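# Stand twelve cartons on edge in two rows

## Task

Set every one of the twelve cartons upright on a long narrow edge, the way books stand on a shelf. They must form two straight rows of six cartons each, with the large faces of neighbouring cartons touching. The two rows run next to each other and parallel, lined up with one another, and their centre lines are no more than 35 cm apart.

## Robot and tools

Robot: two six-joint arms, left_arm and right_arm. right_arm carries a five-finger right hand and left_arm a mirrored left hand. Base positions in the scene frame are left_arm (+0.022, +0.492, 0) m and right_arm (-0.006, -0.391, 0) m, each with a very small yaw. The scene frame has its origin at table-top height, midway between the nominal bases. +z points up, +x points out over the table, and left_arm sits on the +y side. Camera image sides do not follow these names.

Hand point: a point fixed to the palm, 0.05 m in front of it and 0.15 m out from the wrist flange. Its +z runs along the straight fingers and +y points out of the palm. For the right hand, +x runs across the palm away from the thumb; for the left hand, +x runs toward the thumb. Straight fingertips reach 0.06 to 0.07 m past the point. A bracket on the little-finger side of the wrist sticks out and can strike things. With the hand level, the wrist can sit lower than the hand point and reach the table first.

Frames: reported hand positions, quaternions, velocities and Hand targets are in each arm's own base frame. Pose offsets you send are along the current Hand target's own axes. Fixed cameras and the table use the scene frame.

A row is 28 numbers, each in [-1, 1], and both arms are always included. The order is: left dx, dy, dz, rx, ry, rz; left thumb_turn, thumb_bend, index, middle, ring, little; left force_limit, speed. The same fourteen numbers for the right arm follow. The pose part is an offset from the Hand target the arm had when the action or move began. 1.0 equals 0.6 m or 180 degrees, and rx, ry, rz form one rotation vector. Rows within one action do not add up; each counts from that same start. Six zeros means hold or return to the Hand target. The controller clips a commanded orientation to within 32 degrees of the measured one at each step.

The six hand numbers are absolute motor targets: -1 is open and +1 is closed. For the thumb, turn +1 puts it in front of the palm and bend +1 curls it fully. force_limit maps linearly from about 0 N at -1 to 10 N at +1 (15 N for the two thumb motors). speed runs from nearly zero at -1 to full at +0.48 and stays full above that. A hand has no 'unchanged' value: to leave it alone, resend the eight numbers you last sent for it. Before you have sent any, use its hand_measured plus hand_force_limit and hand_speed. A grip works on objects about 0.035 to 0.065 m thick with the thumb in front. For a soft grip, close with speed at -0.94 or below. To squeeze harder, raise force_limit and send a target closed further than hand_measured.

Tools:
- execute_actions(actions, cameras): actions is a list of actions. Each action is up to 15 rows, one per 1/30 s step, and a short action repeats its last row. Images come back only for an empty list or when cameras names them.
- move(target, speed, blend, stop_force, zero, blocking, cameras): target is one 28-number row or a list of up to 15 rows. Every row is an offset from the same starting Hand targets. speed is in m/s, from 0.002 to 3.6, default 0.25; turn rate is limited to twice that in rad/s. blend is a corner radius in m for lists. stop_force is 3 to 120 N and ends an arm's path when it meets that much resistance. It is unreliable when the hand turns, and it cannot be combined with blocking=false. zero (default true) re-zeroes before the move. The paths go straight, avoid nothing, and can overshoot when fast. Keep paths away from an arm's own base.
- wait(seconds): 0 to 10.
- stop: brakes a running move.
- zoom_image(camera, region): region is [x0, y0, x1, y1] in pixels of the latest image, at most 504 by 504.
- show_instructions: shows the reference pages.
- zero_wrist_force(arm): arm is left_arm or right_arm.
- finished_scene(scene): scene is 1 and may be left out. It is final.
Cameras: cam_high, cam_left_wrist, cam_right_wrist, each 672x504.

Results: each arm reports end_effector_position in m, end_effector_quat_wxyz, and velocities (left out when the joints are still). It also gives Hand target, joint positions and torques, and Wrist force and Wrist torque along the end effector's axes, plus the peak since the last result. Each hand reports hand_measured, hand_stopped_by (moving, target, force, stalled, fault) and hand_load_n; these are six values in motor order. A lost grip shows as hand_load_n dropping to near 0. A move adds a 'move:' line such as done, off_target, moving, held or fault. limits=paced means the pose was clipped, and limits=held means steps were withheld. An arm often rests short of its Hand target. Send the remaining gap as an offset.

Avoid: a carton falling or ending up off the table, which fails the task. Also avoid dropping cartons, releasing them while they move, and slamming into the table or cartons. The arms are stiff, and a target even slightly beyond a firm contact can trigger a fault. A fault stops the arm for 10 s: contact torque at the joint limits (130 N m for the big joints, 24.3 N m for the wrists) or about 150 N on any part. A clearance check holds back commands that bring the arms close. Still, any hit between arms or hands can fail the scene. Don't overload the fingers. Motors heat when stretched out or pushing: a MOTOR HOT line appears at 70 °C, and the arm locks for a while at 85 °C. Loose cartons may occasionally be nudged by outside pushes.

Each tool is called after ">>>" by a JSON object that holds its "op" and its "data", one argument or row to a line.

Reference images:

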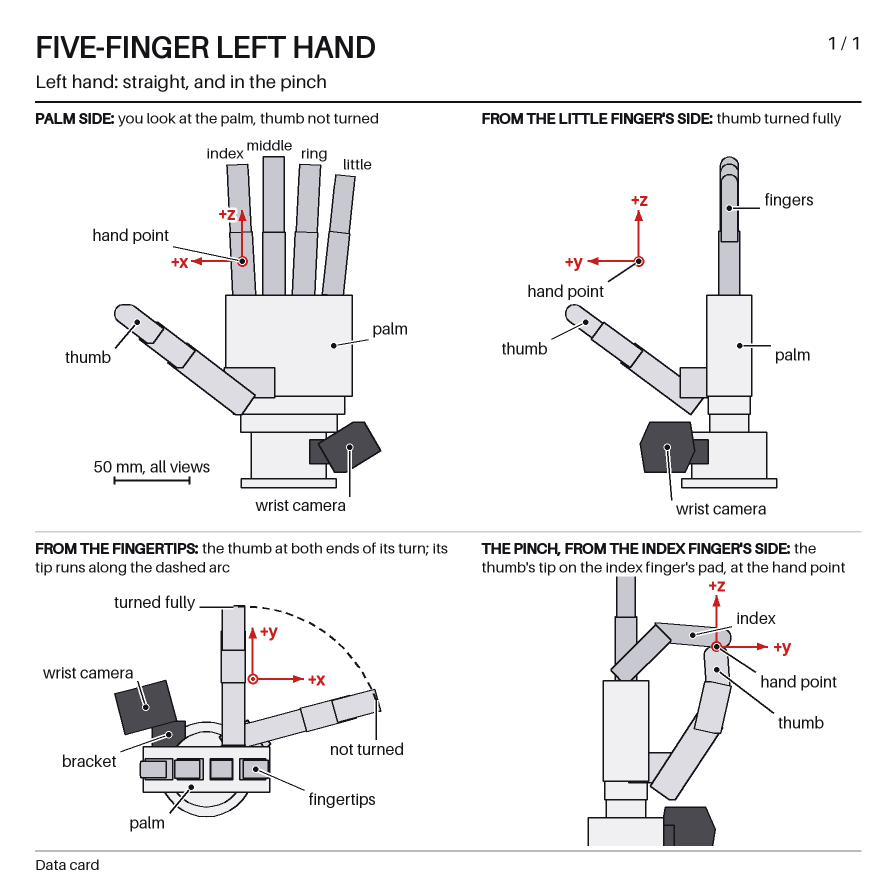

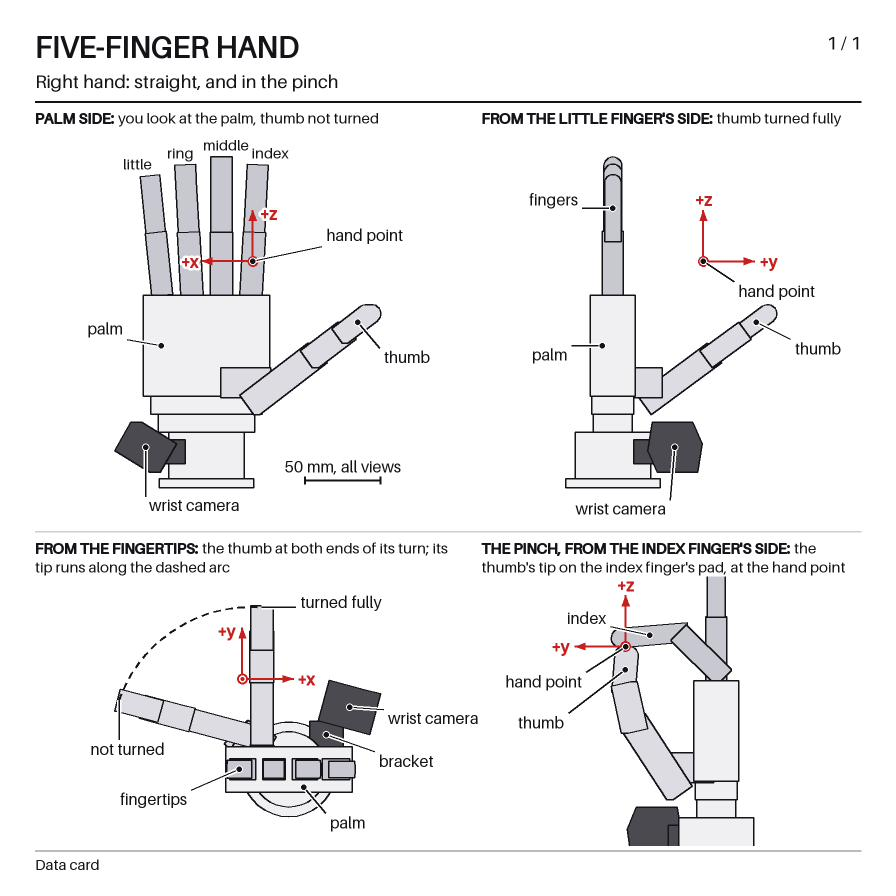

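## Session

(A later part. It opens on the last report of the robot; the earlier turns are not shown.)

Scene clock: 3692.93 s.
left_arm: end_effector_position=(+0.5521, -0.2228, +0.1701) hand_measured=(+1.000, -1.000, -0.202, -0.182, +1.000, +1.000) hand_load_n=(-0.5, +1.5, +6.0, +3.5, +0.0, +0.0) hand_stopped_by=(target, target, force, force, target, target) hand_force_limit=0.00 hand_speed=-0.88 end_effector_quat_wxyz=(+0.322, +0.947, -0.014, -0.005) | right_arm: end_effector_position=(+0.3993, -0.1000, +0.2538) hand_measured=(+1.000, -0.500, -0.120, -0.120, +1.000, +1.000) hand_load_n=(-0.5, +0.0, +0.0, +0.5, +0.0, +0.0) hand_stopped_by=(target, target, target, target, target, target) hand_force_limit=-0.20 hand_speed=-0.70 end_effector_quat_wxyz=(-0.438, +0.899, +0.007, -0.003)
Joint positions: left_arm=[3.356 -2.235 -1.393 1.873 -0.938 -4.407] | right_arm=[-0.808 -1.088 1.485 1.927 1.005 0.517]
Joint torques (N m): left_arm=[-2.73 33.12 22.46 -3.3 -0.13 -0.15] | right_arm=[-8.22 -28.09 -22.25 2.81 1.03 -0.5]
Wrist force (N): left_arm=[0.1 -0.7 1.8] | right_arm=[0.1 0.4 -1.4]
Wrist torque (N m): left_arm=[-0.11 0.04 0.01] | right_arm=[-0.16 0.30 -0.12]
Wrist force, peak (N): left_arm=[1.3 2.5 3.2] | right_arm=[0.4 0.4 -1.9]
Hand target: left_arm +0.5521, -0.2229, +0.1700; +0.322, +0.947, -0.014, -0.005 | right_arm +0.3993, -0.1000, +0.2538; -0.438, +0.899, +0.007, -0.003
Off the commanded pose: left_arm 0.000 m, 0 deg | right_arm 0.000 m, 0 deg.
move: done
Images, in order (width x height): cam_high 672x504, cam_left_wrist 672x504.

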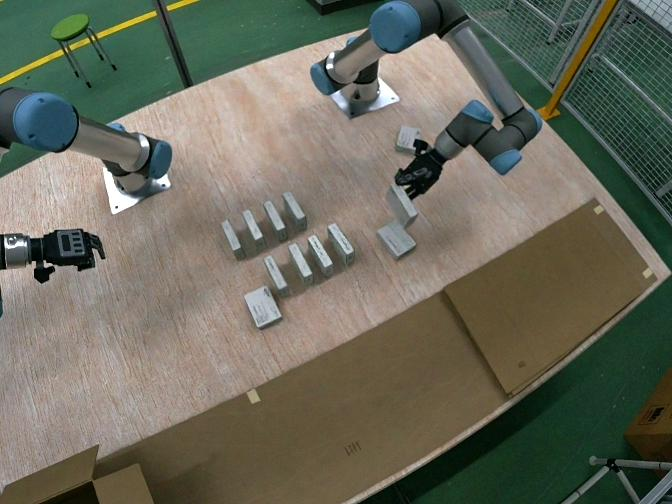

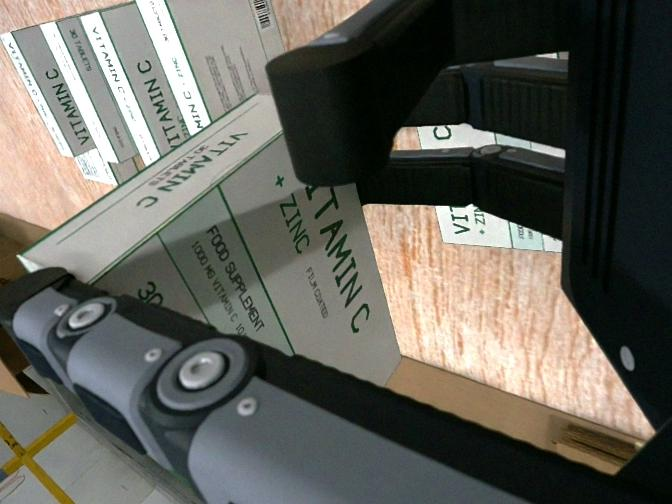

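>>> {"op": "move", "data": {
  "target": [0,-0.1017,0.132,0,0,0,1,-1,0.25,0.25,1,1,0.0,-0.88,0,0,0,0,0,0,1,-0.5,-0.12,-0.12,1,1,-0.2,-0.7],
  "speed": 0.1,
  "cameras": ["cam_high","cam_left_wrist"]
}}

>>> {"op": "zoom_image", "data": {
  "camera": "cam_high",
  "region": [340, 160, 460, 280]
}}

Scene clock: 3719.97 s.
left_arm: end_effector_position=(+0.5520, -0.2227, +0.0700) hand_measured=(+1.000, -1.000, -0.202, -0.182, +1.000, +1.000) hand_load_n=(-0.5, +1.5, +6.5, +4.0, +0.0, +0.0) hand_stopped_by=(target, target, force, force, target, target) hand_force_limit=0.00 hand_speed=-0.88 end_effector_quat_wxyz=(+0.322, +0.947, -0.014, -0.005) | right_arm: end_effector_position=(+0.3993, -0.1000, +0.2538) hand_measured=(+1.000, -0.500, -0.120, -0.120, +1.000, +1.000) hand_load_n=(+0.0, +0.0, +0.0, +0.0, +0.0, +0.0) hand_stopped_by=(target, target, target, target, target, target) hand_force_limit=-0.20 hand_speed=-0.70 end_effector_quat_wxyz=(-0.438, +0.899, +0.007, -0.003)
Joint positions: left_arm=[3.356 -2.367 -1.454 2.065 -0.938 -4.407] | right_arm=[-0.808 -1.088 1.485 1.927 1.005 0.517]
Joint torques (N m): left_arm=[0.76 56.25 25.24 -4.12 0.58 -0.82] | right_arm=[-8.19 -28.5 -22.19 2.67 1.01 -0.3]
Wrist force (N): left_arm=[0.2 -0.5 1.9] | right_arm=[0.3 0.2 -1.4]
Wrist torque (N m): left_arm=[-0.07 0.02 0.01] | right_arm=[-0.19 0.28 -0.12]
Wrist force, peak (N): left_arm=[0.3 -1.5 2.6] | right_arm=[0.2 0.2 -1.8]
Hand target: left_arm +0.5520, -0.2228, +0.0700; +0.322, +0.947, -0.014, -0.005 | right_arm +0.3993, -0.1000, +0.2538; -0.438, +0.899, +0.007, -0.003
Off the commanded pose: left_arm 0.000 m, 0 deg | right_arm 0.000 m, 0 deg.
move: done
Images, in order (width x height): cam_high 672x504, cam_left_wrist 672x504.

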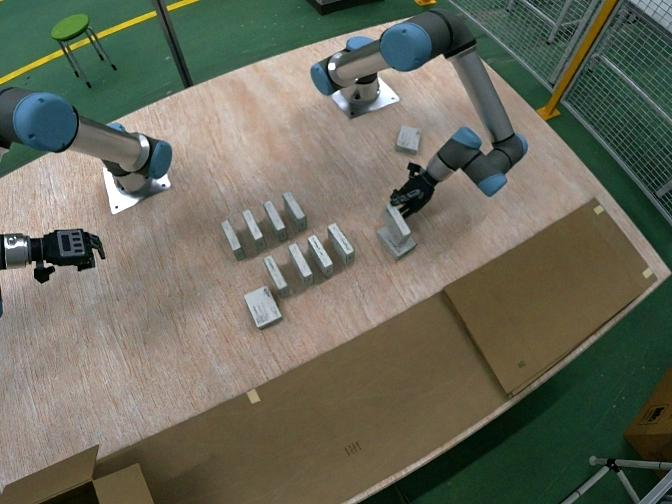

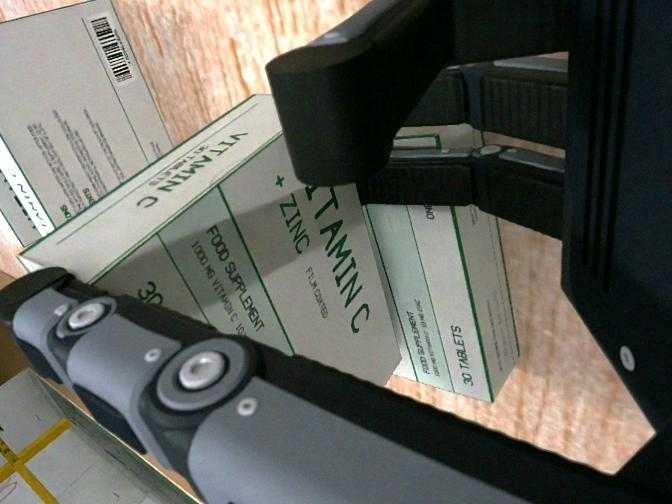

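Scaled by 4.200 from the camera's 672x504 image, which has a finer 960x720 frame.

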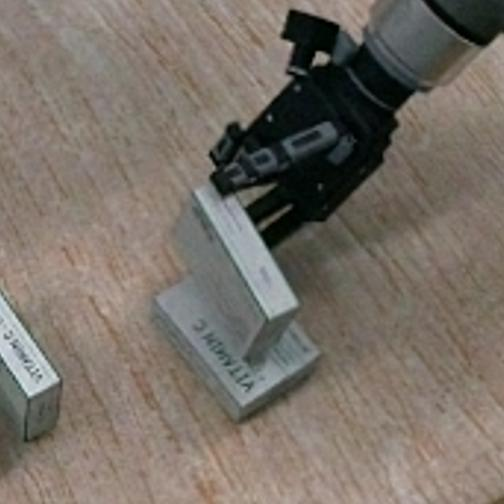

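>>> {"op": "move", "data": {
  "target": [
    [-0.02,0,0,0,0,0,1,-1,0.25,0.25,1,1,0.0,-0.88,0,0,0,0,0,0,1,-0.5,-0.12,-0.12,1,1,-0.2,-0.7],
    [-0.02,-0.0102,0.0132,0,0,0,1,-1,0.25,0.25,1,1,0.0,-0.88,0,0,0,0,0,0,1,-0.5,-0.12,-0.12,1,1,-0.2,-0.7]
  ],
  "speed": 0.05,
  "cameras": ["cam_high","cam_left_wrist"]
}}

>>> {"op": "zoom_image", "data": {
  "camera": "cam_high",
  "region": [360, 180, 440, 280]
}}

>>> {"op": "zoom_image", "data": {
  "camera": "cam_left_wrist",
  "region": [330, 100, 560, 420]
}}

Scene clock: 3750.70 s.
left_arm: end_effector_position=(+0.5399, -0.2223, +0.0598) hand_measured=(+1.000, -1.000, -0.192, -0.182, +1.000, +1.000) hand_load_n=(-1.0, +1.5, +8.0, +3.5, +0.0, +0.0) hand_stopped_by=(target, target, force, force, target, target) hand_force_limit=0.00 hand_speed=-0.88 end_effector_quat_wxyz=(+0.322, +0.947, -0.014, -0.005) | right_arm: end_effector_position=(+0.3993, -0.1000, +0.2538) hand_measured=(+1.000, -0.500, -0.120, -0.120, +1.000, +1.000) hand_load_n=(+0.0, +0.0, -0.5, +0.0, +0.0, +0.0) hand_stopped_by=(target, target, target, target, target, target) hand_force_limit=-0.20 hand_speed=-0.70 end_effector_quat_wxyz=(-0.438, +0.899, +0.007, -0.003)
Joint positions: left_arm=[3.362 -2.36 -1.503 2.103 -0.94 -4.4] | right_arm=[-0.808 -1.088 1.485 1.927 1.005 0.517]
Joint torques (N m): left_arm=[-6.39 58.96 19.34 -4.92 3.02 -1.97] | right_arm=[-7.06 -28.28 -22.78 2.62 1.03 -0.35]
Wrist force (N): left_arm=[-0.1 -0.7 2.2] | right_arm=[0.2 0.1 -1.6]
Wrist torque (N m): left_arm=[-0.12 0.09 0.04] | right_arm=[-0.20 0.29 -0.13]
Wrist force, peak (N): left_arm=[-19.6 37.8 -72.8] | right_arm=[0.6 0.2 -1.8]
Hand target: left_arm +0.5400, -0.2224, +0.0600; +0.322, +0.947, -0.014, -0.005 | right_arm +0.3993, -0.1000, +0.2538; -0.438, +0.899, +0.007, -0.003
Off the commanded pose: left_arm 0.000 m, 0 deg | right_arm 0.000 m, 0 deg.
move: done
Images, in order (width x height): cam_high 672x504, cam_left_wrist 672x504.

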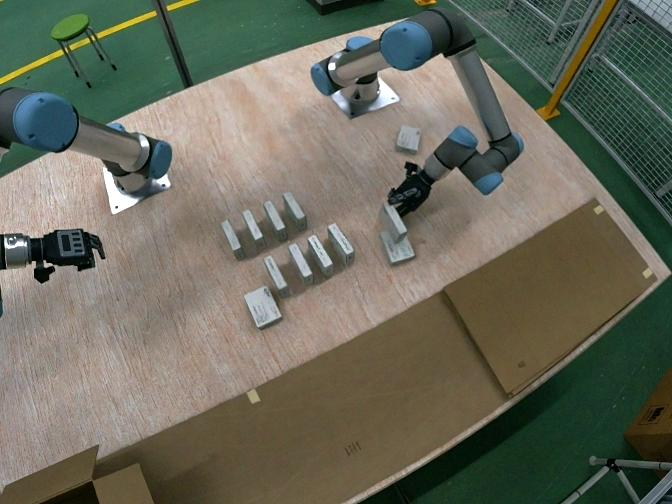

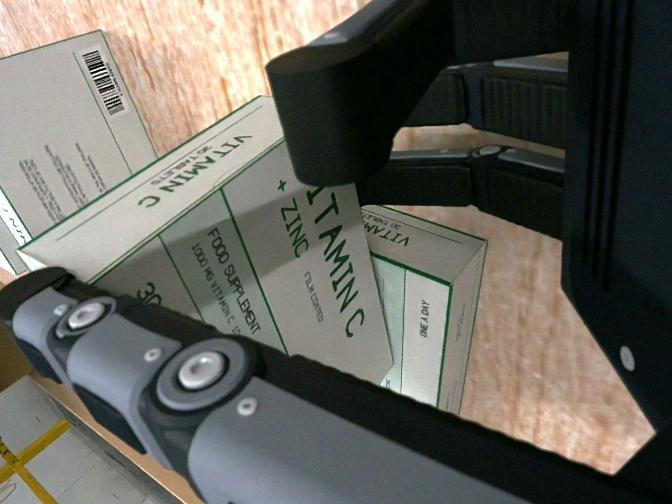

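Scaled by 5.040 from the camera's 672x504 image, which has a finer 960x720 frame.

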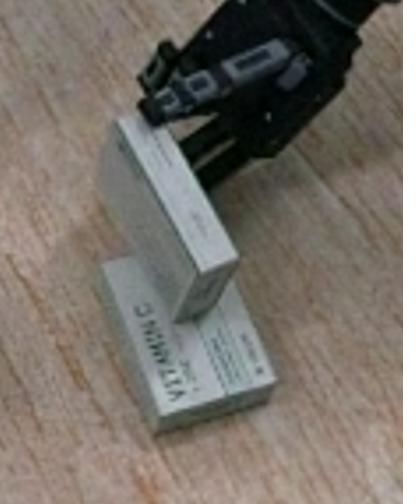

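Scaled by 1.575 from the camera's 672x504 image, which has a finer 960x720 frame.

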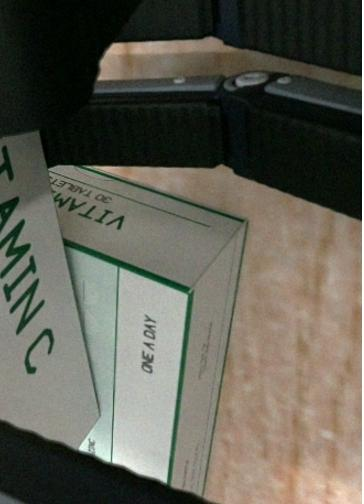

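>>> {"op": "move", "data": {
  "target": [
    [0,0.0305,-0.0396,0,0,0,1,-1,0.25,0.25,1,1,0.0,-0.88,0,0,0,0,0,0,1,-0.5,-0.12,-0.12,1,1,-0.2,-0.7],
    [0.0203,0.0172,-0.0498,0,-0.0556,0.0722,1,-1,0.25,0.25,1,1,0.0,-0.88,0,0,0,0,0,0,1,-0.5,-0.12,-0.12,1,1,-0.2,-0.7]
  ],
  "speed": 0.06,
  "cameras": ["cam_high","cam_left_wrist"]
}}

>>> {"op": "zoom_image", "data": {
  "camera": "cam_high",
  "region": [360, 180, 440, 280]
}}

Scene clock: 3804.40 s.
left_arm: end_effector_position=(+0.5525, -0.2128, +0.0899) hand_measured=(+1.000, -1.000, -0.192, -0.182, +1.000, +1.000) hand_load_n=(-1.0, +1.5, +8.0, +3.5, +0.0, +0.0) hand_stopped_by=(target, target, force, force, target, target) hand_force_limit=0.00 hand_speed=-0.88 end_effector_quat_wxyz=(+0.318, +0.935, -0.149, -0.051) | right_arm: end_effector_position=(+0.3993, -0.1000, +0.2538) hand_measured=(+1.000, -0.500, -0.120, -0.120, +1.000, +1.000) hand_load_n=(+0.0, +0.0, +0.0, +0.0, +0.0, +0.0) hand_stopped_by=(target, target, target, target, target, target) hand_force_limit=-0.20 hand_speed=-0.70 end_effector_quat_wxyz=(-0.438, +0.899, +0.007, -0.003)
Joint positions: left_arm=[3.349 -2.471 -1.239 1.771 -1.015 -4.082] | right_arm=[-0.808 -1.088 1.485 1.927 1.005 0.517]
Joint torques (N m): left_arm=[1.23 64.35 6.37 -1.06 3.09 -3.09] | right_arm=[-5.93 -29.37 -21.27 2.52 1.08 -0.3]
Wrist force (N): left_arm=[0.3 -0.5 1.9] | right_arm=[0.3 0.2 -1.3]
Wrist torque (N m): left_arm=[-0.09 0.02 0.18] | right_arm=[-0.19 0.27 -0.11]
Wrist force, peak (N): left_arm=[0.2 -1.1 2.6] | right_arm=[0.5 0.5 -1.7]
Hand target: left_arm +0.5525, -0.2127, +0.0900; +0.318, +0.935, -0.149, -0.051 | right_arm +0.3993, -0.1000, +0.2538; -0.438, +0.899, +0.007, -0.003
Off the commanded pose: left_arm 0.000 m, 0 deg | right_arm 0.000 m, 0 deg.
move: done
Images, in order (width x height): cam_high 672x504, cam_left_wrist 672x504.

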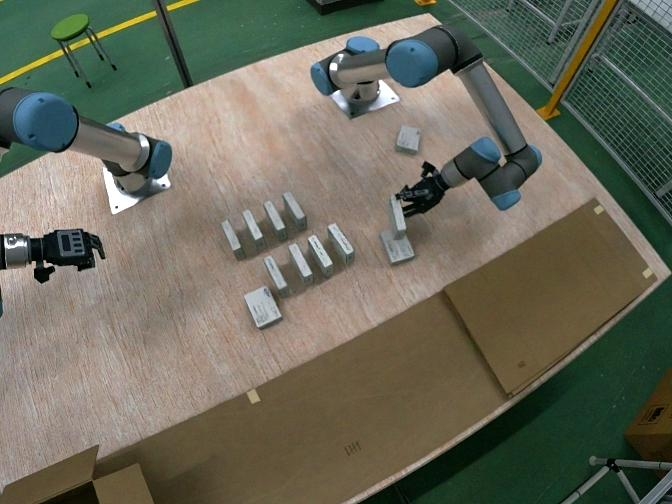

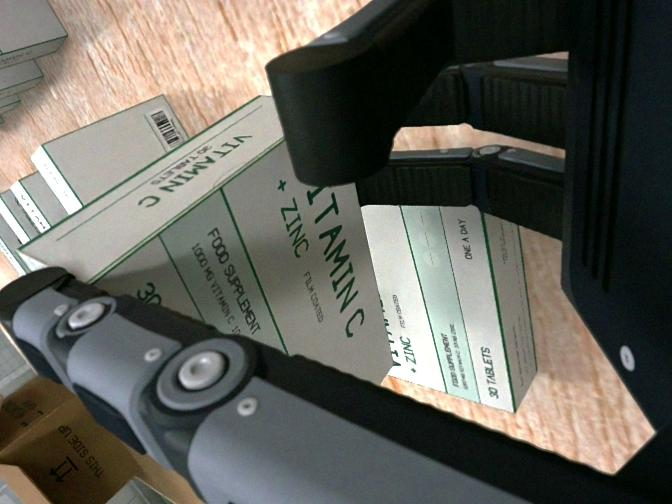

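Scaled by 5.040 from the camera's 672x504 image, which has a finer 960x720 frame.

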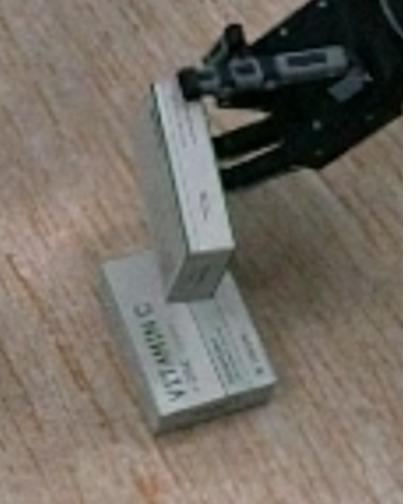

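>>> {"op": "move", "data": {
  "target": [-0.0103,0.0187,0.0145,0,0.0237,-0.0308,1,-1,0.25,0.25,1,1,0.0,-0.88,0,0,0,0,0,0,1,-0.5,-0.12,-0.12,1,1,-0.2,-0.7],
  "speed": 0.06,
  "cameras": ["cam_high","cam_left_wrist"]
}}

>>> {"op": "zoom_image", "data": {
  "camera": "cam_high",
  "region": [360, 180, 440, 280]
}}

Scene clock: 3840.47 s.
left_arm: end_effector_position=(+0.5422, -0.2244, +0.0901) hand_measured=(+1.000, -1.000, -0.192, -0.182, +1.000, +1.000) hand_load_n=(-1.0, +1.5, +8.0, +3.5, +0.0, +0.0) hand_stopped_by=(target, target, force, force, target, target) hand_force_limit=0.00 hand_speed=-0.88 end_effector_quat_wxyz=(+0.320, +0.942, -0.092, -0.032) | right_arm: end_effector_position=(+0.3993, -0.1000, +0.2538) hand_measured=(+1.000, -0.500, -0.120, -0.120, +1.000, +1.000) hand_load_n=(+0.0, +0.0, +0.0, +0.0, +0.0, +0.5) hand_stopped_by=(target, target, target, target, target, target) hand_force_limit=-0.20 hand_speed=-0.70 end_effector_quat_wxyz=(-0.438, +0.899, +0.007, -0.003)
Joint positions: left_arm=[3.346 -2.394 -1.37 1.902 -0.975 -4.224] | right_arm=[-0.808 -1.088 1.485 1.927 1.005 0.517]
Joint torques (N m): left_arm=[-2.98 37.2 26.11 -5.05 -1.36 3.01] | right_arm=[-6.61 -28.67 -22.07 2.27 1.15 -0.04]
Wrist force (N): left_arm=[0.1 -0.5 2.0] | right_arm=[0.3 0.4 -1.5]
Wrist torque (N m): left_arm=[-0.10 0.05 0.00] | right_arm=[-0.16 0.27 -0.11]
Wrist force, peak (N): left_arm=[0.2 -1.0 2.2] | right_arm=[0.3 0.3 -1.9]
Hand target: left_arm +0.5422, -0.2243, +0.0900; +0.320, +0.942, -0.092, -0.032 | right_arm +0.3993, -0.1000, +0.2538; -0.438, +0.899, +0.007, -0.003
Off the commanded pose: left_arm 0.000 m, 0 deg | right_arm 0.000 m, 0 deg.
move: done
Images, in order (width x height): cam_high 672x504, cam_left_wrist 672x504.

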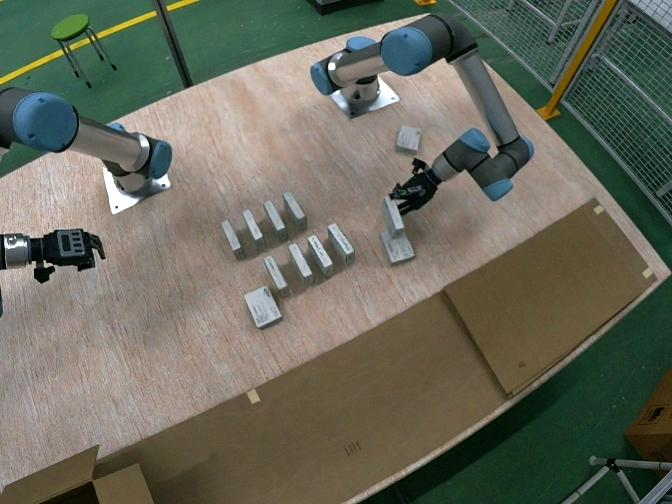

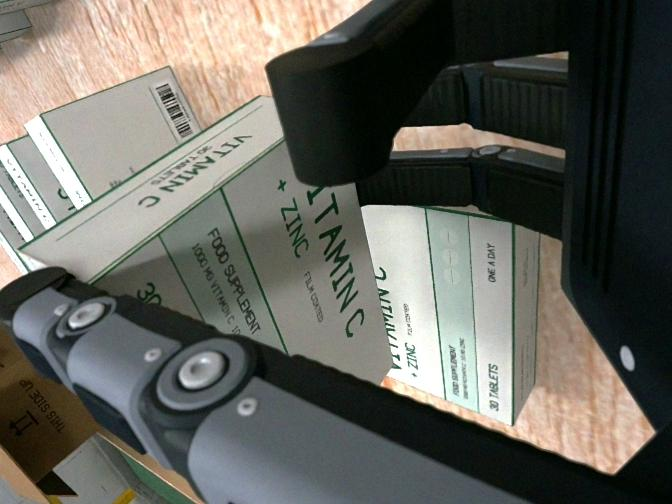

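Scaled by 5.040 from the camera's 672x504 image, which has a finer 960x720 frame.

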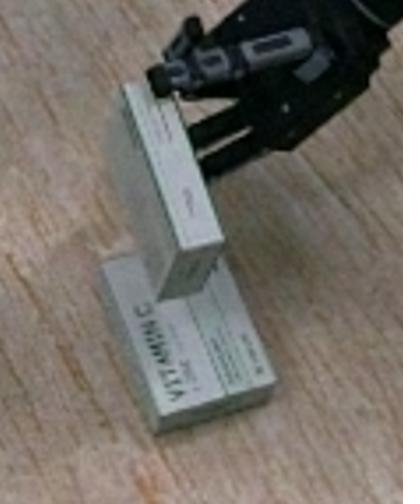

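>>> {"op": "execute_actions", "data": {
  "actions": []
}}

Scene clock: 3892.83 s.
left_arm: end_effector_position=(+0.5422, -0.2243, +0.0900) hand_measured=(+1.000, -1.000, -0.192, -0.182, +1.000, +1.000) hand_load_n=(-1.0, +1.5, +8.5, +3.5, +0.0, +0.0) hand_stopped_by=(target, target, force, force, target, target) hand_force_limit=0.00 hand_speed=-0.88 end_effector_quat_wxyz=(+0.320, +0.942, -0.092, -0.032) | right_arm: end_effector_position=(+0.3993, -0.1000, +0.2538) hand_measured=(+1.000, -0.500, -0.120, -0.120, +1.000, +1.000) hand_load_n=(+0.0, +0.0, +0.0, +0.0, +0.0, +0.0) hand_stopped_by=(target, target, target, target, target, target) hand_force_limit=-0.20 hand_speed=-0.70 end_effector_quat_wxyz=(-0.438, +0.899, +0.007, -0.003)
Joint positions: left_arm=[3.346 -2.394 -1.369 1.902 -0.975 -4.224] | right_arm=[-0.808 -1.088 1.485 1.927 1.005 0.517]
Joint velocities: within noise
Joint torques (N m): left_arm=[5.5 37.17 25.92 -2.12 -1.15 -2.92] | right_arm=[-6.39 -29.55 -21.16 2.29 1 -0.09]
Wrist force (N): left_arm=[0.3 -0.5 2.0] | right_arm=[0.3 0.2 -1.4]
Wrist torque (N m): left_arm=[-0.09 0.03 0.00] | right_arm=[-0.19 0.28 -0.12]
Wrist force, peak (N): left_arm=[-0.2 -0.6 2.3] | right_arm=[0.5 0.4 -1.7]
Hand target: left_arm +0.5422, -0.2243, +0.0900; +0.320, +0.942, -0.092, -0.032 | right_arm +0.3993, -0.1000, +0.2538; -0.438, +0.899, +0.007, -0.003
Off the commanded pose: left_arm 0.000 m, 0 deg | right_arm 0.000 m, 0 deg.

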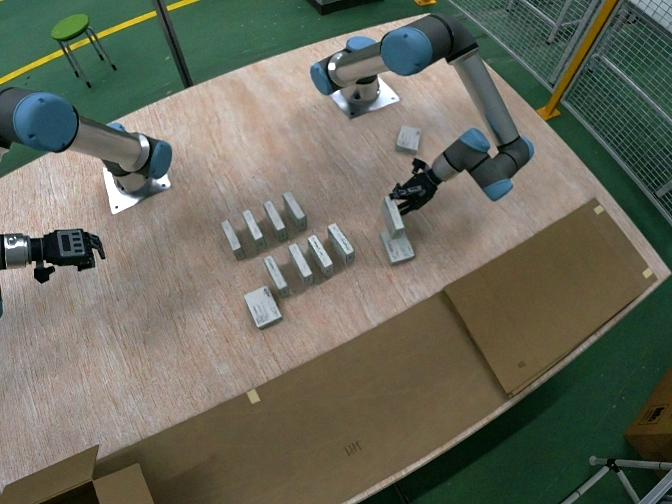

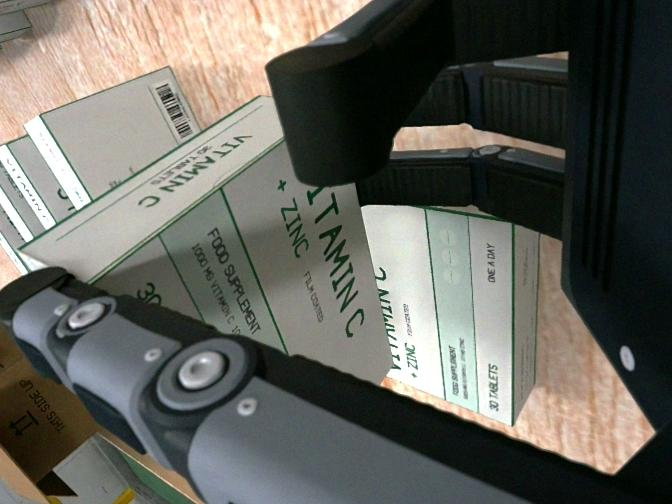

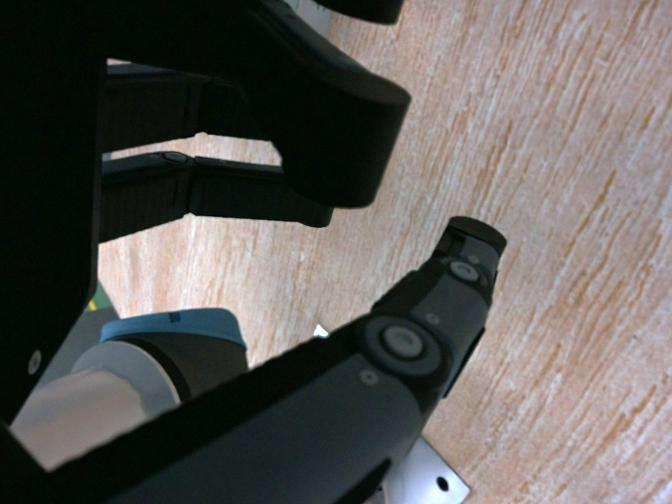

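>>> {"op": "zoom_image", "data": {
  "camera": "cam_high",
  "region": [360, 180, 440, 280]
}}

>>> {"op": "zoom_image", "data": {
  "camera": "cam_left_wrist",
  "region": [168, 0, 672, 504]
}}

Scaled by 5.040 from the camera's 672x504 image, which has a finer 960x720 frame.

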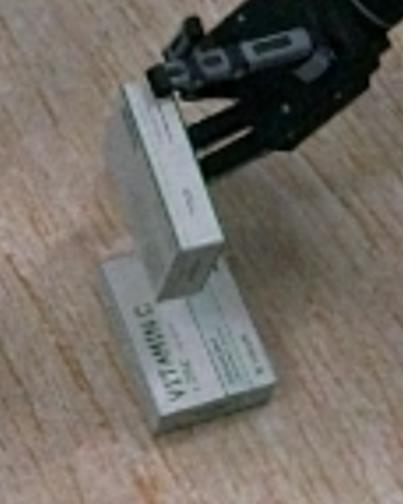

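Scaled by 1.000.

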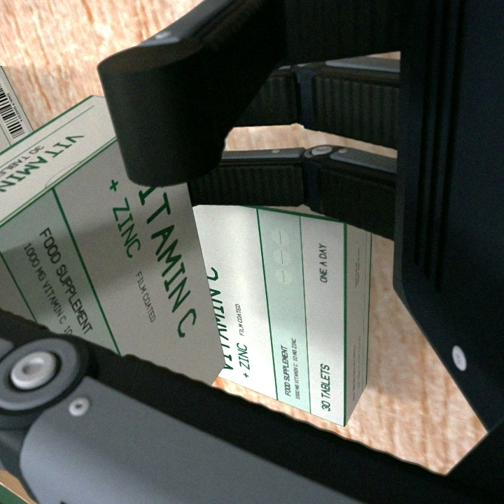

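>>> {"op": "move", "data": {
  "target": [0.005,-0.0254,0.033,0,0,0,1,-1,0.25,0.25,1,1,0.0,-0.88,0,0,0,0,0,0,1,-0.5,-0.12,-0.12,1,1,-0.2,-0.7],
  "speed": 0.03,
  "cameras": ["cam_high","cam_left_wrist"]
}}

>>> {"op": "zoom_image", "data": {
  "camera": "cam_high",
  "region": [360, 180, 440, 280]
}}

Scene clock: 3938.40 s.
left_arm: end_effector_position=(+0.5452, -0.2249, +0.0648) hand_measured=(+1.000, -1.000, -0.192, -0.182, +1.000, +1.000) hand_load_n=(-1.0, +1.5, +8.0, +3.5, +0.0, +0.0) hand_stopped_by=(target, target, force, force, target, target) hand_force_limit=0.00 hand_speed=-0.88 end_effector_quat_wxyz=(+0.320, +0.942, -0.092, -0.032) | right_arm: end_effector_position=(+0.3993, -0.1000, +0.2538) hand_measured=(+1.000, -0.500, -0.120, -0.120, +1.000, +1.000) hand_load_n=(+0.0, +0.0, +0.0, +0.0, +0.5, +0.0) hand_stopped_by=(target, target, target, target, target, target) hand_force_limit=-0.20 hand_speed=-0.70 end_effector_quat_wxyz=(-0.438, +0.899, +0.007, -0.003)
Joint positions: left_arm=[3.344 -2.436 -1.365 1.94 -0.974 -4.226] | right_arm=[-0.808 -1.088 1.485 1.927 1.005 0.517]
Joint torques (N m): left_arm=[-6.63 63.7 21.18 -5.01 3.12 -2.58] | right_arm=[-6.18 -29.78 -22.04 2.04 1 -0.28]
Wrist force (N): left_arm=[0.1 -0.5 1.6] | right_arm=[0.6 0.3 -1.6]
Wrist torque (N m): left_arm=[-0.08 0.05 0.19] | right_arm=[-0.18 0.23 -0.10]
Wrist force, peak (N): left_arm=[-0.1 -0.6 2.2] | right_arm=[0.5 0.3 -1.8]
Hand target: left_arm +0.5452, -0.2249, +0.0650; +0.320, +0.942, -0.092, -0.032 | right_arm +0.3993, -0.1000, +0.2538; -0.438, +0.899, +0.007, -0.003
Off the commanded pose: left_arm 0.000 m, 0 deg | right_arm 0.000 m, 0 deg.
move: done
Images, in order (width x height): cam_high 672x504, cam_left_wrist 672x504.

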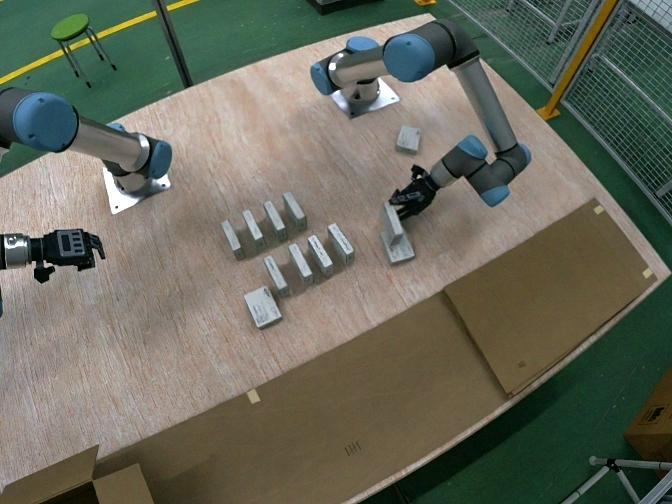

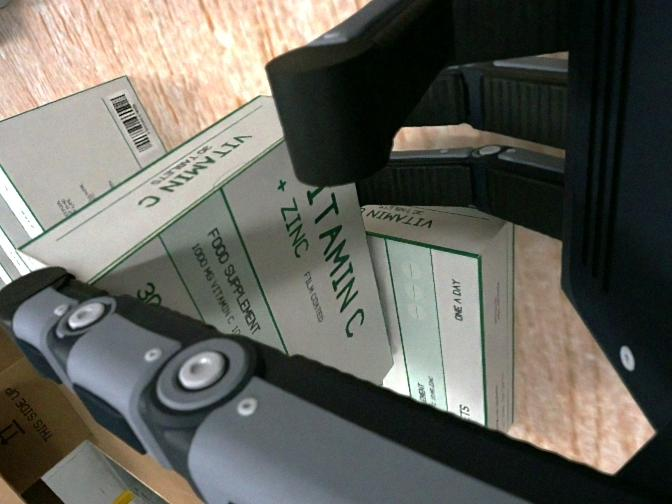

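Scaled by 5.040 from the camera's 672x504 image, which has a finer 960x720 frame.

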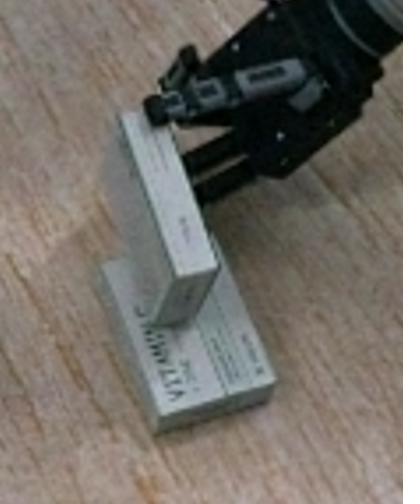

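>>> {"op": "move", "data": {
  "target": [0,-0.01627,0.02113,0,0,0,1,-1,0.25,0.25,1,1,0.0,-0.88,0,0,0,0,0,0,1,-0.5,-0.12,-0.12,1,1,-0.2,-0.7],
  "speed": 0.01,
  "stop_force": 3,
  "cameras": ["cam_high","cam_left_wrist"]
}}

>>> {"op": "zoom_image", "data": {
  "camera": "cam_high",
  "region": [360, 180, 440, 280]
}}

Scene clock: 3957.83 s.
left_arm: end_effector_position=(+0.5451, -0.2248, +0.0520) hand_measured=(+1.000, -1.000, -0.190, -0.182, +1.000, +1.000) hand_load_n=(-3.0, +1.0, +0.0, +4.0, +0.0, +0.0) hand_stopped_by=(target, target, force, force, target, target) hand_force_limit=0.00 hand_speed=-0.88 end_effector_quat_wxyz=(+0.320, +0.942, -0.092, -0.032) | right_arm: end_effector_position=(+0.3993, -0.1000, +0.2538) hand_measured=(+1.000, -0.500, -0.120, -0.120, +1.000, +1.000) hand_load_n=(+0.0, +0.0, +0.0, +0.0, +0.0, +0.0) hand_stopped_by=(target, target, target, target, target, target) hand_force_limit=-0.20 hand_speed=-0.70 end_effector_quat_wxyz=(-0.438, +0.899, +0.007, -0.003)
Joint positions: left_arm=[3.344 -2.455 -1.367 1.962 -0.974 -4.226] | right_arm=[-0.808 -1.088 1.485 1.927 1.005 0.517]
Joint torques (N m): left_arm=[5.58 61.87 22.24 -4.79 -0.48 2.49] | right_arm=[-6.06 -29.98 -22.15 2.05 1.06 -0.02]
Wrist force (N): left_arm=[-0.6 0.8 0.1] | right_arm=[0.4 0.3 -1.4]
Wrist torque (N m): left_arm=[-0.11 0.17 0.26] | right_arm=[-0.18 0.26 -0.11]
Wrist force, peak (N): left_arm=[-1.2 2.3 -1.0] | right_arm=[0.3 0.2 -1.8]
Hand target: left_arm +0.5451, -0.2248, +0.0520; +0.320, +0.942, -0.092, -0.032 (not the last commanded pose) | right_arm +0.3993, -0.1000, +0.2538; -0.438, +0.899, +0.007, -0.003
Off the commanded pose: left_arm 0.003 m, 0 deg | right_arm 0.000 m, 0 deg.
move: contact (left_arm)
Images, in order (width x height): cam_high 672x504, cam_left_wrist 672x504.

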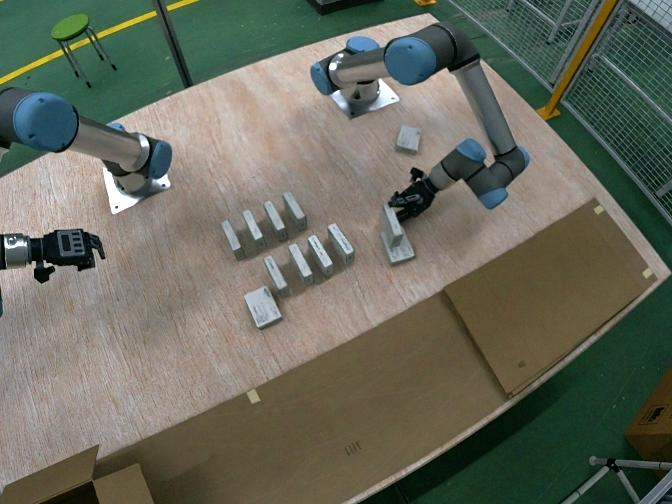

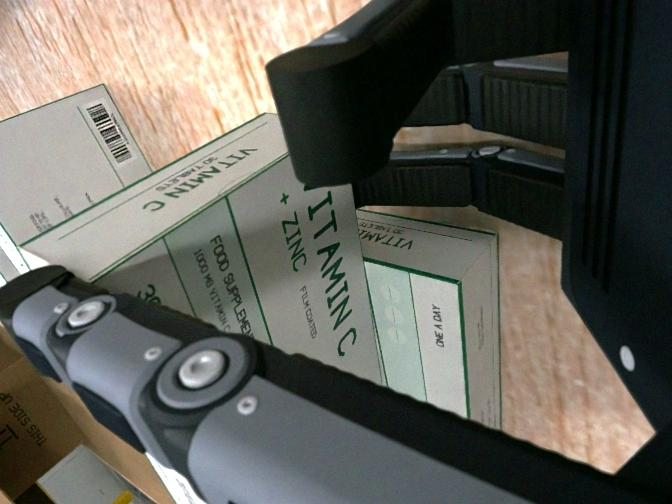

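Scaled by 5.040 from the camera's 672x504 image, which has a finer 960x720 frame.

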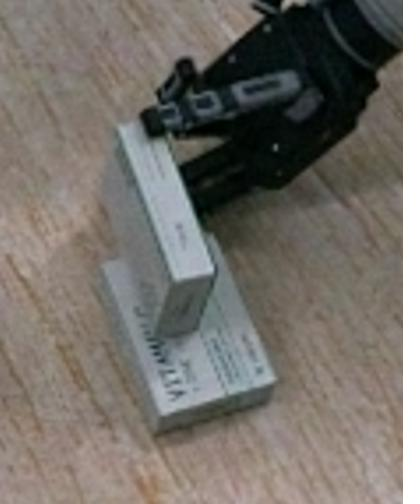

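>>> {"op": "move", "data": {
  "target": [0,0.00102,-0.00132,0,0,0,1,-1,-0.33,-0.33,1,1,0.0,-0.88,0,0,0,0,0,0,1,-0.5,-0.12,-0.12,1,1,-0.2,-0.7],
  "speed": 0.02,
  "cameras": ["cam_left_wrist"]
}}

>>> {"op": "zoom_image", "data": {
  "camera": "cam_left_wrist",
  "region": [168, 0, 672, 504]
}}

Scene clock: 3968.00 s.
left_arm: end_effector_position=(+0.5451, -0.2248, +0.0530) hand_measured=(+1.000, -1.000, -0.330, -0.330, +1.000, +1.000) hand_load_n=(+0.0, +0.0, +0.0, +0.0, +0.0, +0.0) hand_stopped_by=(target, target, target, target, target, target) hand_force_limit=0.00 hand_speed=-0.88 end_effector_quat_wxyz=(+0.320, +0.942, -0.092, -0.032) | right_arm: end_effector_position=(+0.3993, -0.1000, +0.2538) hand_measured=(+1.000, -0.500, -0.120, -0.120, +1.000, +1.000) hand_load_n=(+0.0, +0.0, +0.0, +0.0, +0.0, +0.0) hand_stopped_by=(target, target, target, target, target, target) hand_force_limit=-0.20 hand_speed=-0.70 end_effector_quat_wxyz=(-0.438, +0.899, +0.007, -0.003)
Joint positions: left_arm=[3.344 -2.453 -1.367 1.96 -0.974 -4.226] | right_arm=[-0.808 -1.088 1.485 1.927 1.005 0.517]
Joint torques (N m): left_arm=[3.95 59.88 24.91 -4.56 -0.29 2.27] | right_arm=[-5.4 -29.85 -21.51 1.93 1.15 0.1]
Wrist force (N): left_arm=[-0.1 -0.2 1.3] | right_arm=[0.4 0.3 -1.5]
Wrist torque (N m): left_arm=[-0.09 0.09 0.18] | right_arm=[-0.17 0.26 -0.10]
Wrist force, peak (N): left_arm=[-0.2 -0.4 1.6] | right_arm=[0.2 0.4 -1.8]
Hand target: left_arm +0.5451, -0.2248, +0.0530; +0.320, +0.942, -0.092, -0.032 | right_arm +0.3993, -0.1000, +0.2538; -0.438, +0.899, +0.007, -0.003
Off the commanded pose: left_arm 0.000 m, 0 deg | right_arm 0.000 m, 0 deg.
move: done
Images, in order (width x height): cam_left_wrist 672x504.

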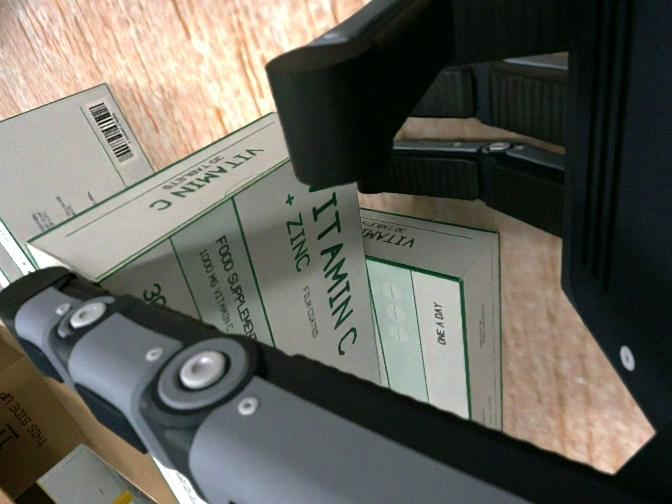

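Scaled by 1.000.

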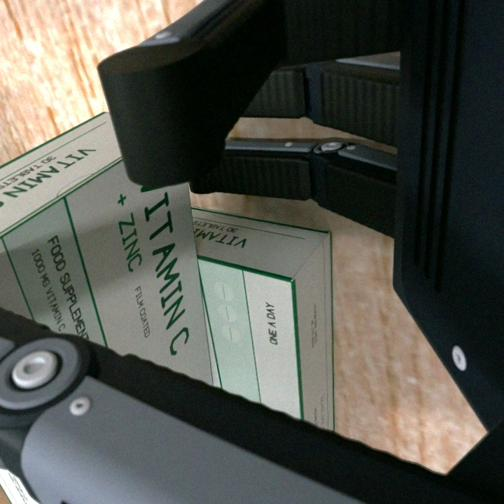

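>>> {"op": "move", "data": {
  "target": [
    [0,0.0041,-0.0053,0,0,0,1,-1,-0.33,-0.33,1,1,0.0,-0.88,0,0,0,0,0,0,1,-0.5,-0.12,-0.12,1,1,-0.2,-0.7],
    [0,-0.0884,-0.0765,0,0,0,1,-1,-0.33,-0.33,1,1,0.0,-0.88,0,0,0,0,0,0,1,-0.5,-0.12,-0.12,1,1,-0.2,-0.7]
  ],
  "speed": 0.06,
  "cameras": ["cam_high","cam_left_wrist"]
}}

>>> {"op": "zoom_image", "data": {
  "camera": "cam_high",
  "region": [360, 180, 440, 280]
}}

Scene clock: 3987.43 s.
left_arm: end_effector_position=(+0.5587, -0.1561, +0.0569) hand_measured=(+1.000, -1.000, -0.330, -0.330, +1.000, +1.000) hand_load_n=(+0.0, +0.0, +0.0, +0.0, +0.0, +0.0) hand_stopped_by=(target, target, target, target, target, target) hand_force_limit=0.00 hand_speed=-0.88 end_effector_quat_wxyz=(+0.320, +0.942, -0.092, -0.032) end_effector_velocity=(+0.000, -0.002, +0.000) end_effector_angular_velocity=(+0.000, +0.000, +0.002) | right_arm: end_effector_position=(+0.3993, -0.1000, +0.2538) hand_measured=(+1.000, -0.500, -0.120, -0.120, +1.000, +1.000) hand_load_n=(+0.0, +0.0, +0.0, +0.0, +0.0, +0.0) hand_stopped_by=(target, target, target, target, target, target) hand_force_limit=-0.20 hand_speed=-0.70 end_effector_quat_wxyz=(-0.438, +0.899, +0.007, -0.003)
Joint positions: left_arm=[3.459 -2.482 -1.315 1.866 -1.011 -4.095] | right_arm=[-0.808 -1.088 1.485 1.927 1.005 0.517]
Joint velocities: left_arm=[-0.002 0.001 -0.002 0.004 0.002 -0.005] | right_arm=[within noise]
Joint torques (N m): left_arm=[-8.19 63.23 4.63 -0.98 3.08 -2.88] | right_arm=[-4.8 -29.44 -21.79 1.93 1.05 0.09]
Wrist force (N): left_arm=[-0.1 -0.2 1.7] | right_arm=[0.3 0.2 -1.4]
Wrist torque (N m): left_arm=[-0.10 0.09 0.14] | right_arm=[-0.19 0.27 -0.12]
Wrist force, peak (N): left_arm=[0.0 -0.5 2.0] | right_arm=[0.6 0.3 -1.8]
Hand target: left_arm +0.5587, -0.1561, +0.0570; +0.320, +0.942, -0.092, -0.032 | right_arm +0.3993, -0.1000, +0.2538; -0.438, +0.899, +0.007, -0.003
Off the commanded pose: left_arm 0.000 m, 0 deg | right_arm 0.000 m, 0 deg.
move: done
Images, in order (width x height): cam_high 672x504, cam_left_wrist 672x504.

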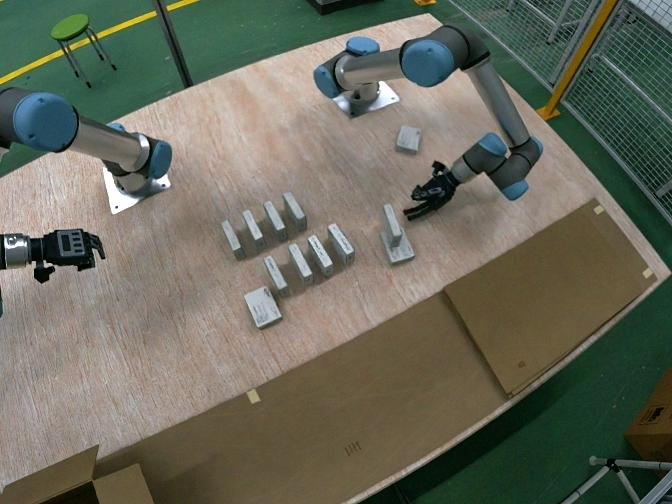

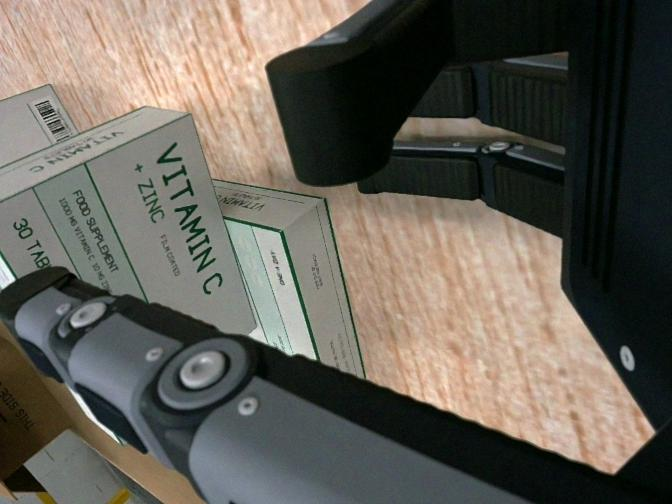

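Scaled by 5.040 from the camera's 672x504 image, which has a finer 960x720 frame.

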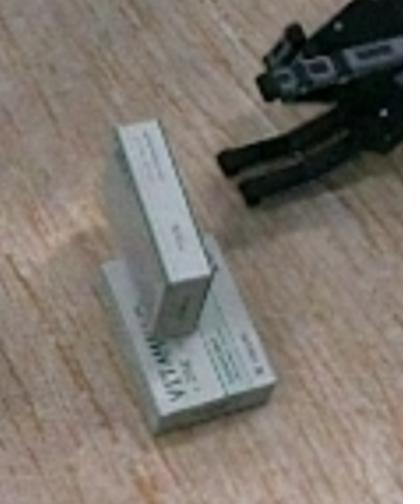

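>>> {"op": "move", "data": {
  "target": [
    [0.0002,0.1312,-0.1431,0,0.0644,0.4958,1,-0.5,-0.25,-0.25,1,1,0.0,-0.7,0,0,0,0,0,0,1,-0.5,-0.12,-0.12,1,1,-0.2,-0.7],
    [0.0458,0.2382,-0.0585,0,0.1289,0.9917,1,-0.5,-0.25,-0.25,1,1,0.0,-0.7,0,0,0,0,0,0,1,-0.5,-0.12,-0.12,1,1,-0.2,-0.7]
  ],
  "speed": 0.3,
  "blend": 0.02,
  "cameras": ["cam_high","cam_left_wrist"]
}}

Scene clock: 4054.63 s.
left_arm: end_effector_position=(+0.5678, -0.2517, +0.1720) hand_measured=(+1.000, -0.500, -0.250, -0.250, +1.000, +1.000) hand_load_n=(+0.0, +0.0, +0.0, +0.0, +0.0, +0.0) hand_stopped_by=(target, target, target, target, target, target) hand_force_limit=0.00 hand_speed=-0.70 end_effector_quat_wxyz=(-0.043, +0.087, +0.893, -0.439) | right_arm: end_effector_position=(+0.3993, -0.1000, +0.2538) hand_measured=(+1.000, -0.500, -0.120, -0.120, +1.000, +1.000) hand_load_n=(+0.0, +0.0, +0.0, +0.0, +0.0, +0.0) hand_stopped_by=(target, target, target, target, target, target) hand_force_limit=-0.20 hand_speed=-0.70 end_effector_quat_wxyz=(-0.438, +0.899, +0.007, -0.003)
Joint positions: left_arm=[3.196 -2.478 -0.876 1.472 -0.696 -1.177] | right_arm=[-0.808 -1.088 1.485 1.927 1.005 0.517]
Joint torques (N m): left_arm=[7.89 43.14 30.07 -1.14 -0.08 2.64] | right_arm=[-4.95 -30.68 -22.51 1.64 1.26 0.35]
Wrist force (N): left_arm=[1.1 0.4 1.9] | right_arm=[0.3 0.3 -1.6]
Wrist torque (N m): left_arm=[0.18 -0.07 0.52] | right_arm=[-0.17 0.28 -0.11]
Wrist force, peak (N): left_arm=[1.4 0.4 2.6] | right_arm=[0.6 0.4 -1.8]
Hand target: left_arm +0.5680, -0.2517, +0.1720; -0.043, +0.087, +0.893, -0.439 | right_arm +0.3993, -0.1000, +0.2538; -0.438, +0.899, +0.007, -0.003
Off the commanded pose: left_arm 0.000 m, 0 deg | right_arm 0.000 m, 0 deg.
move: done
Images, in order (width x height): cam_high 672x504, cam_left_wrist 672x504.

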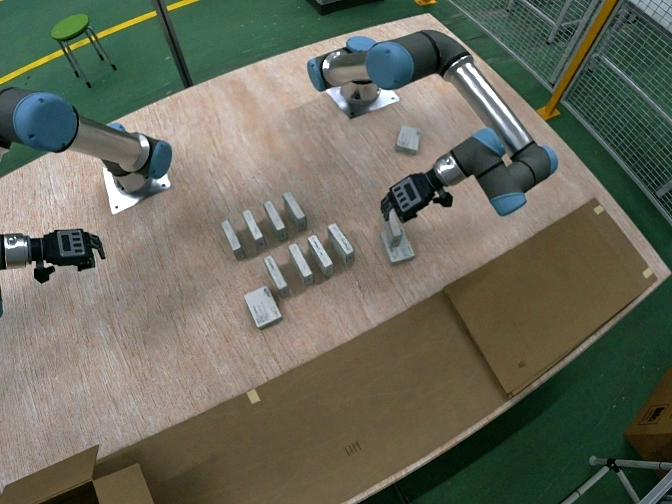

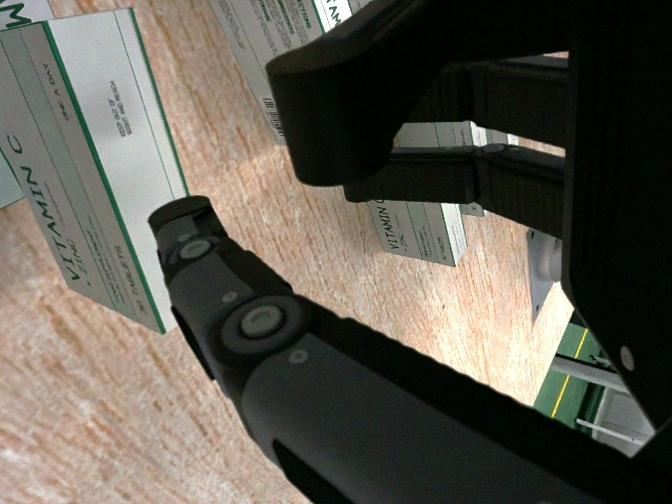

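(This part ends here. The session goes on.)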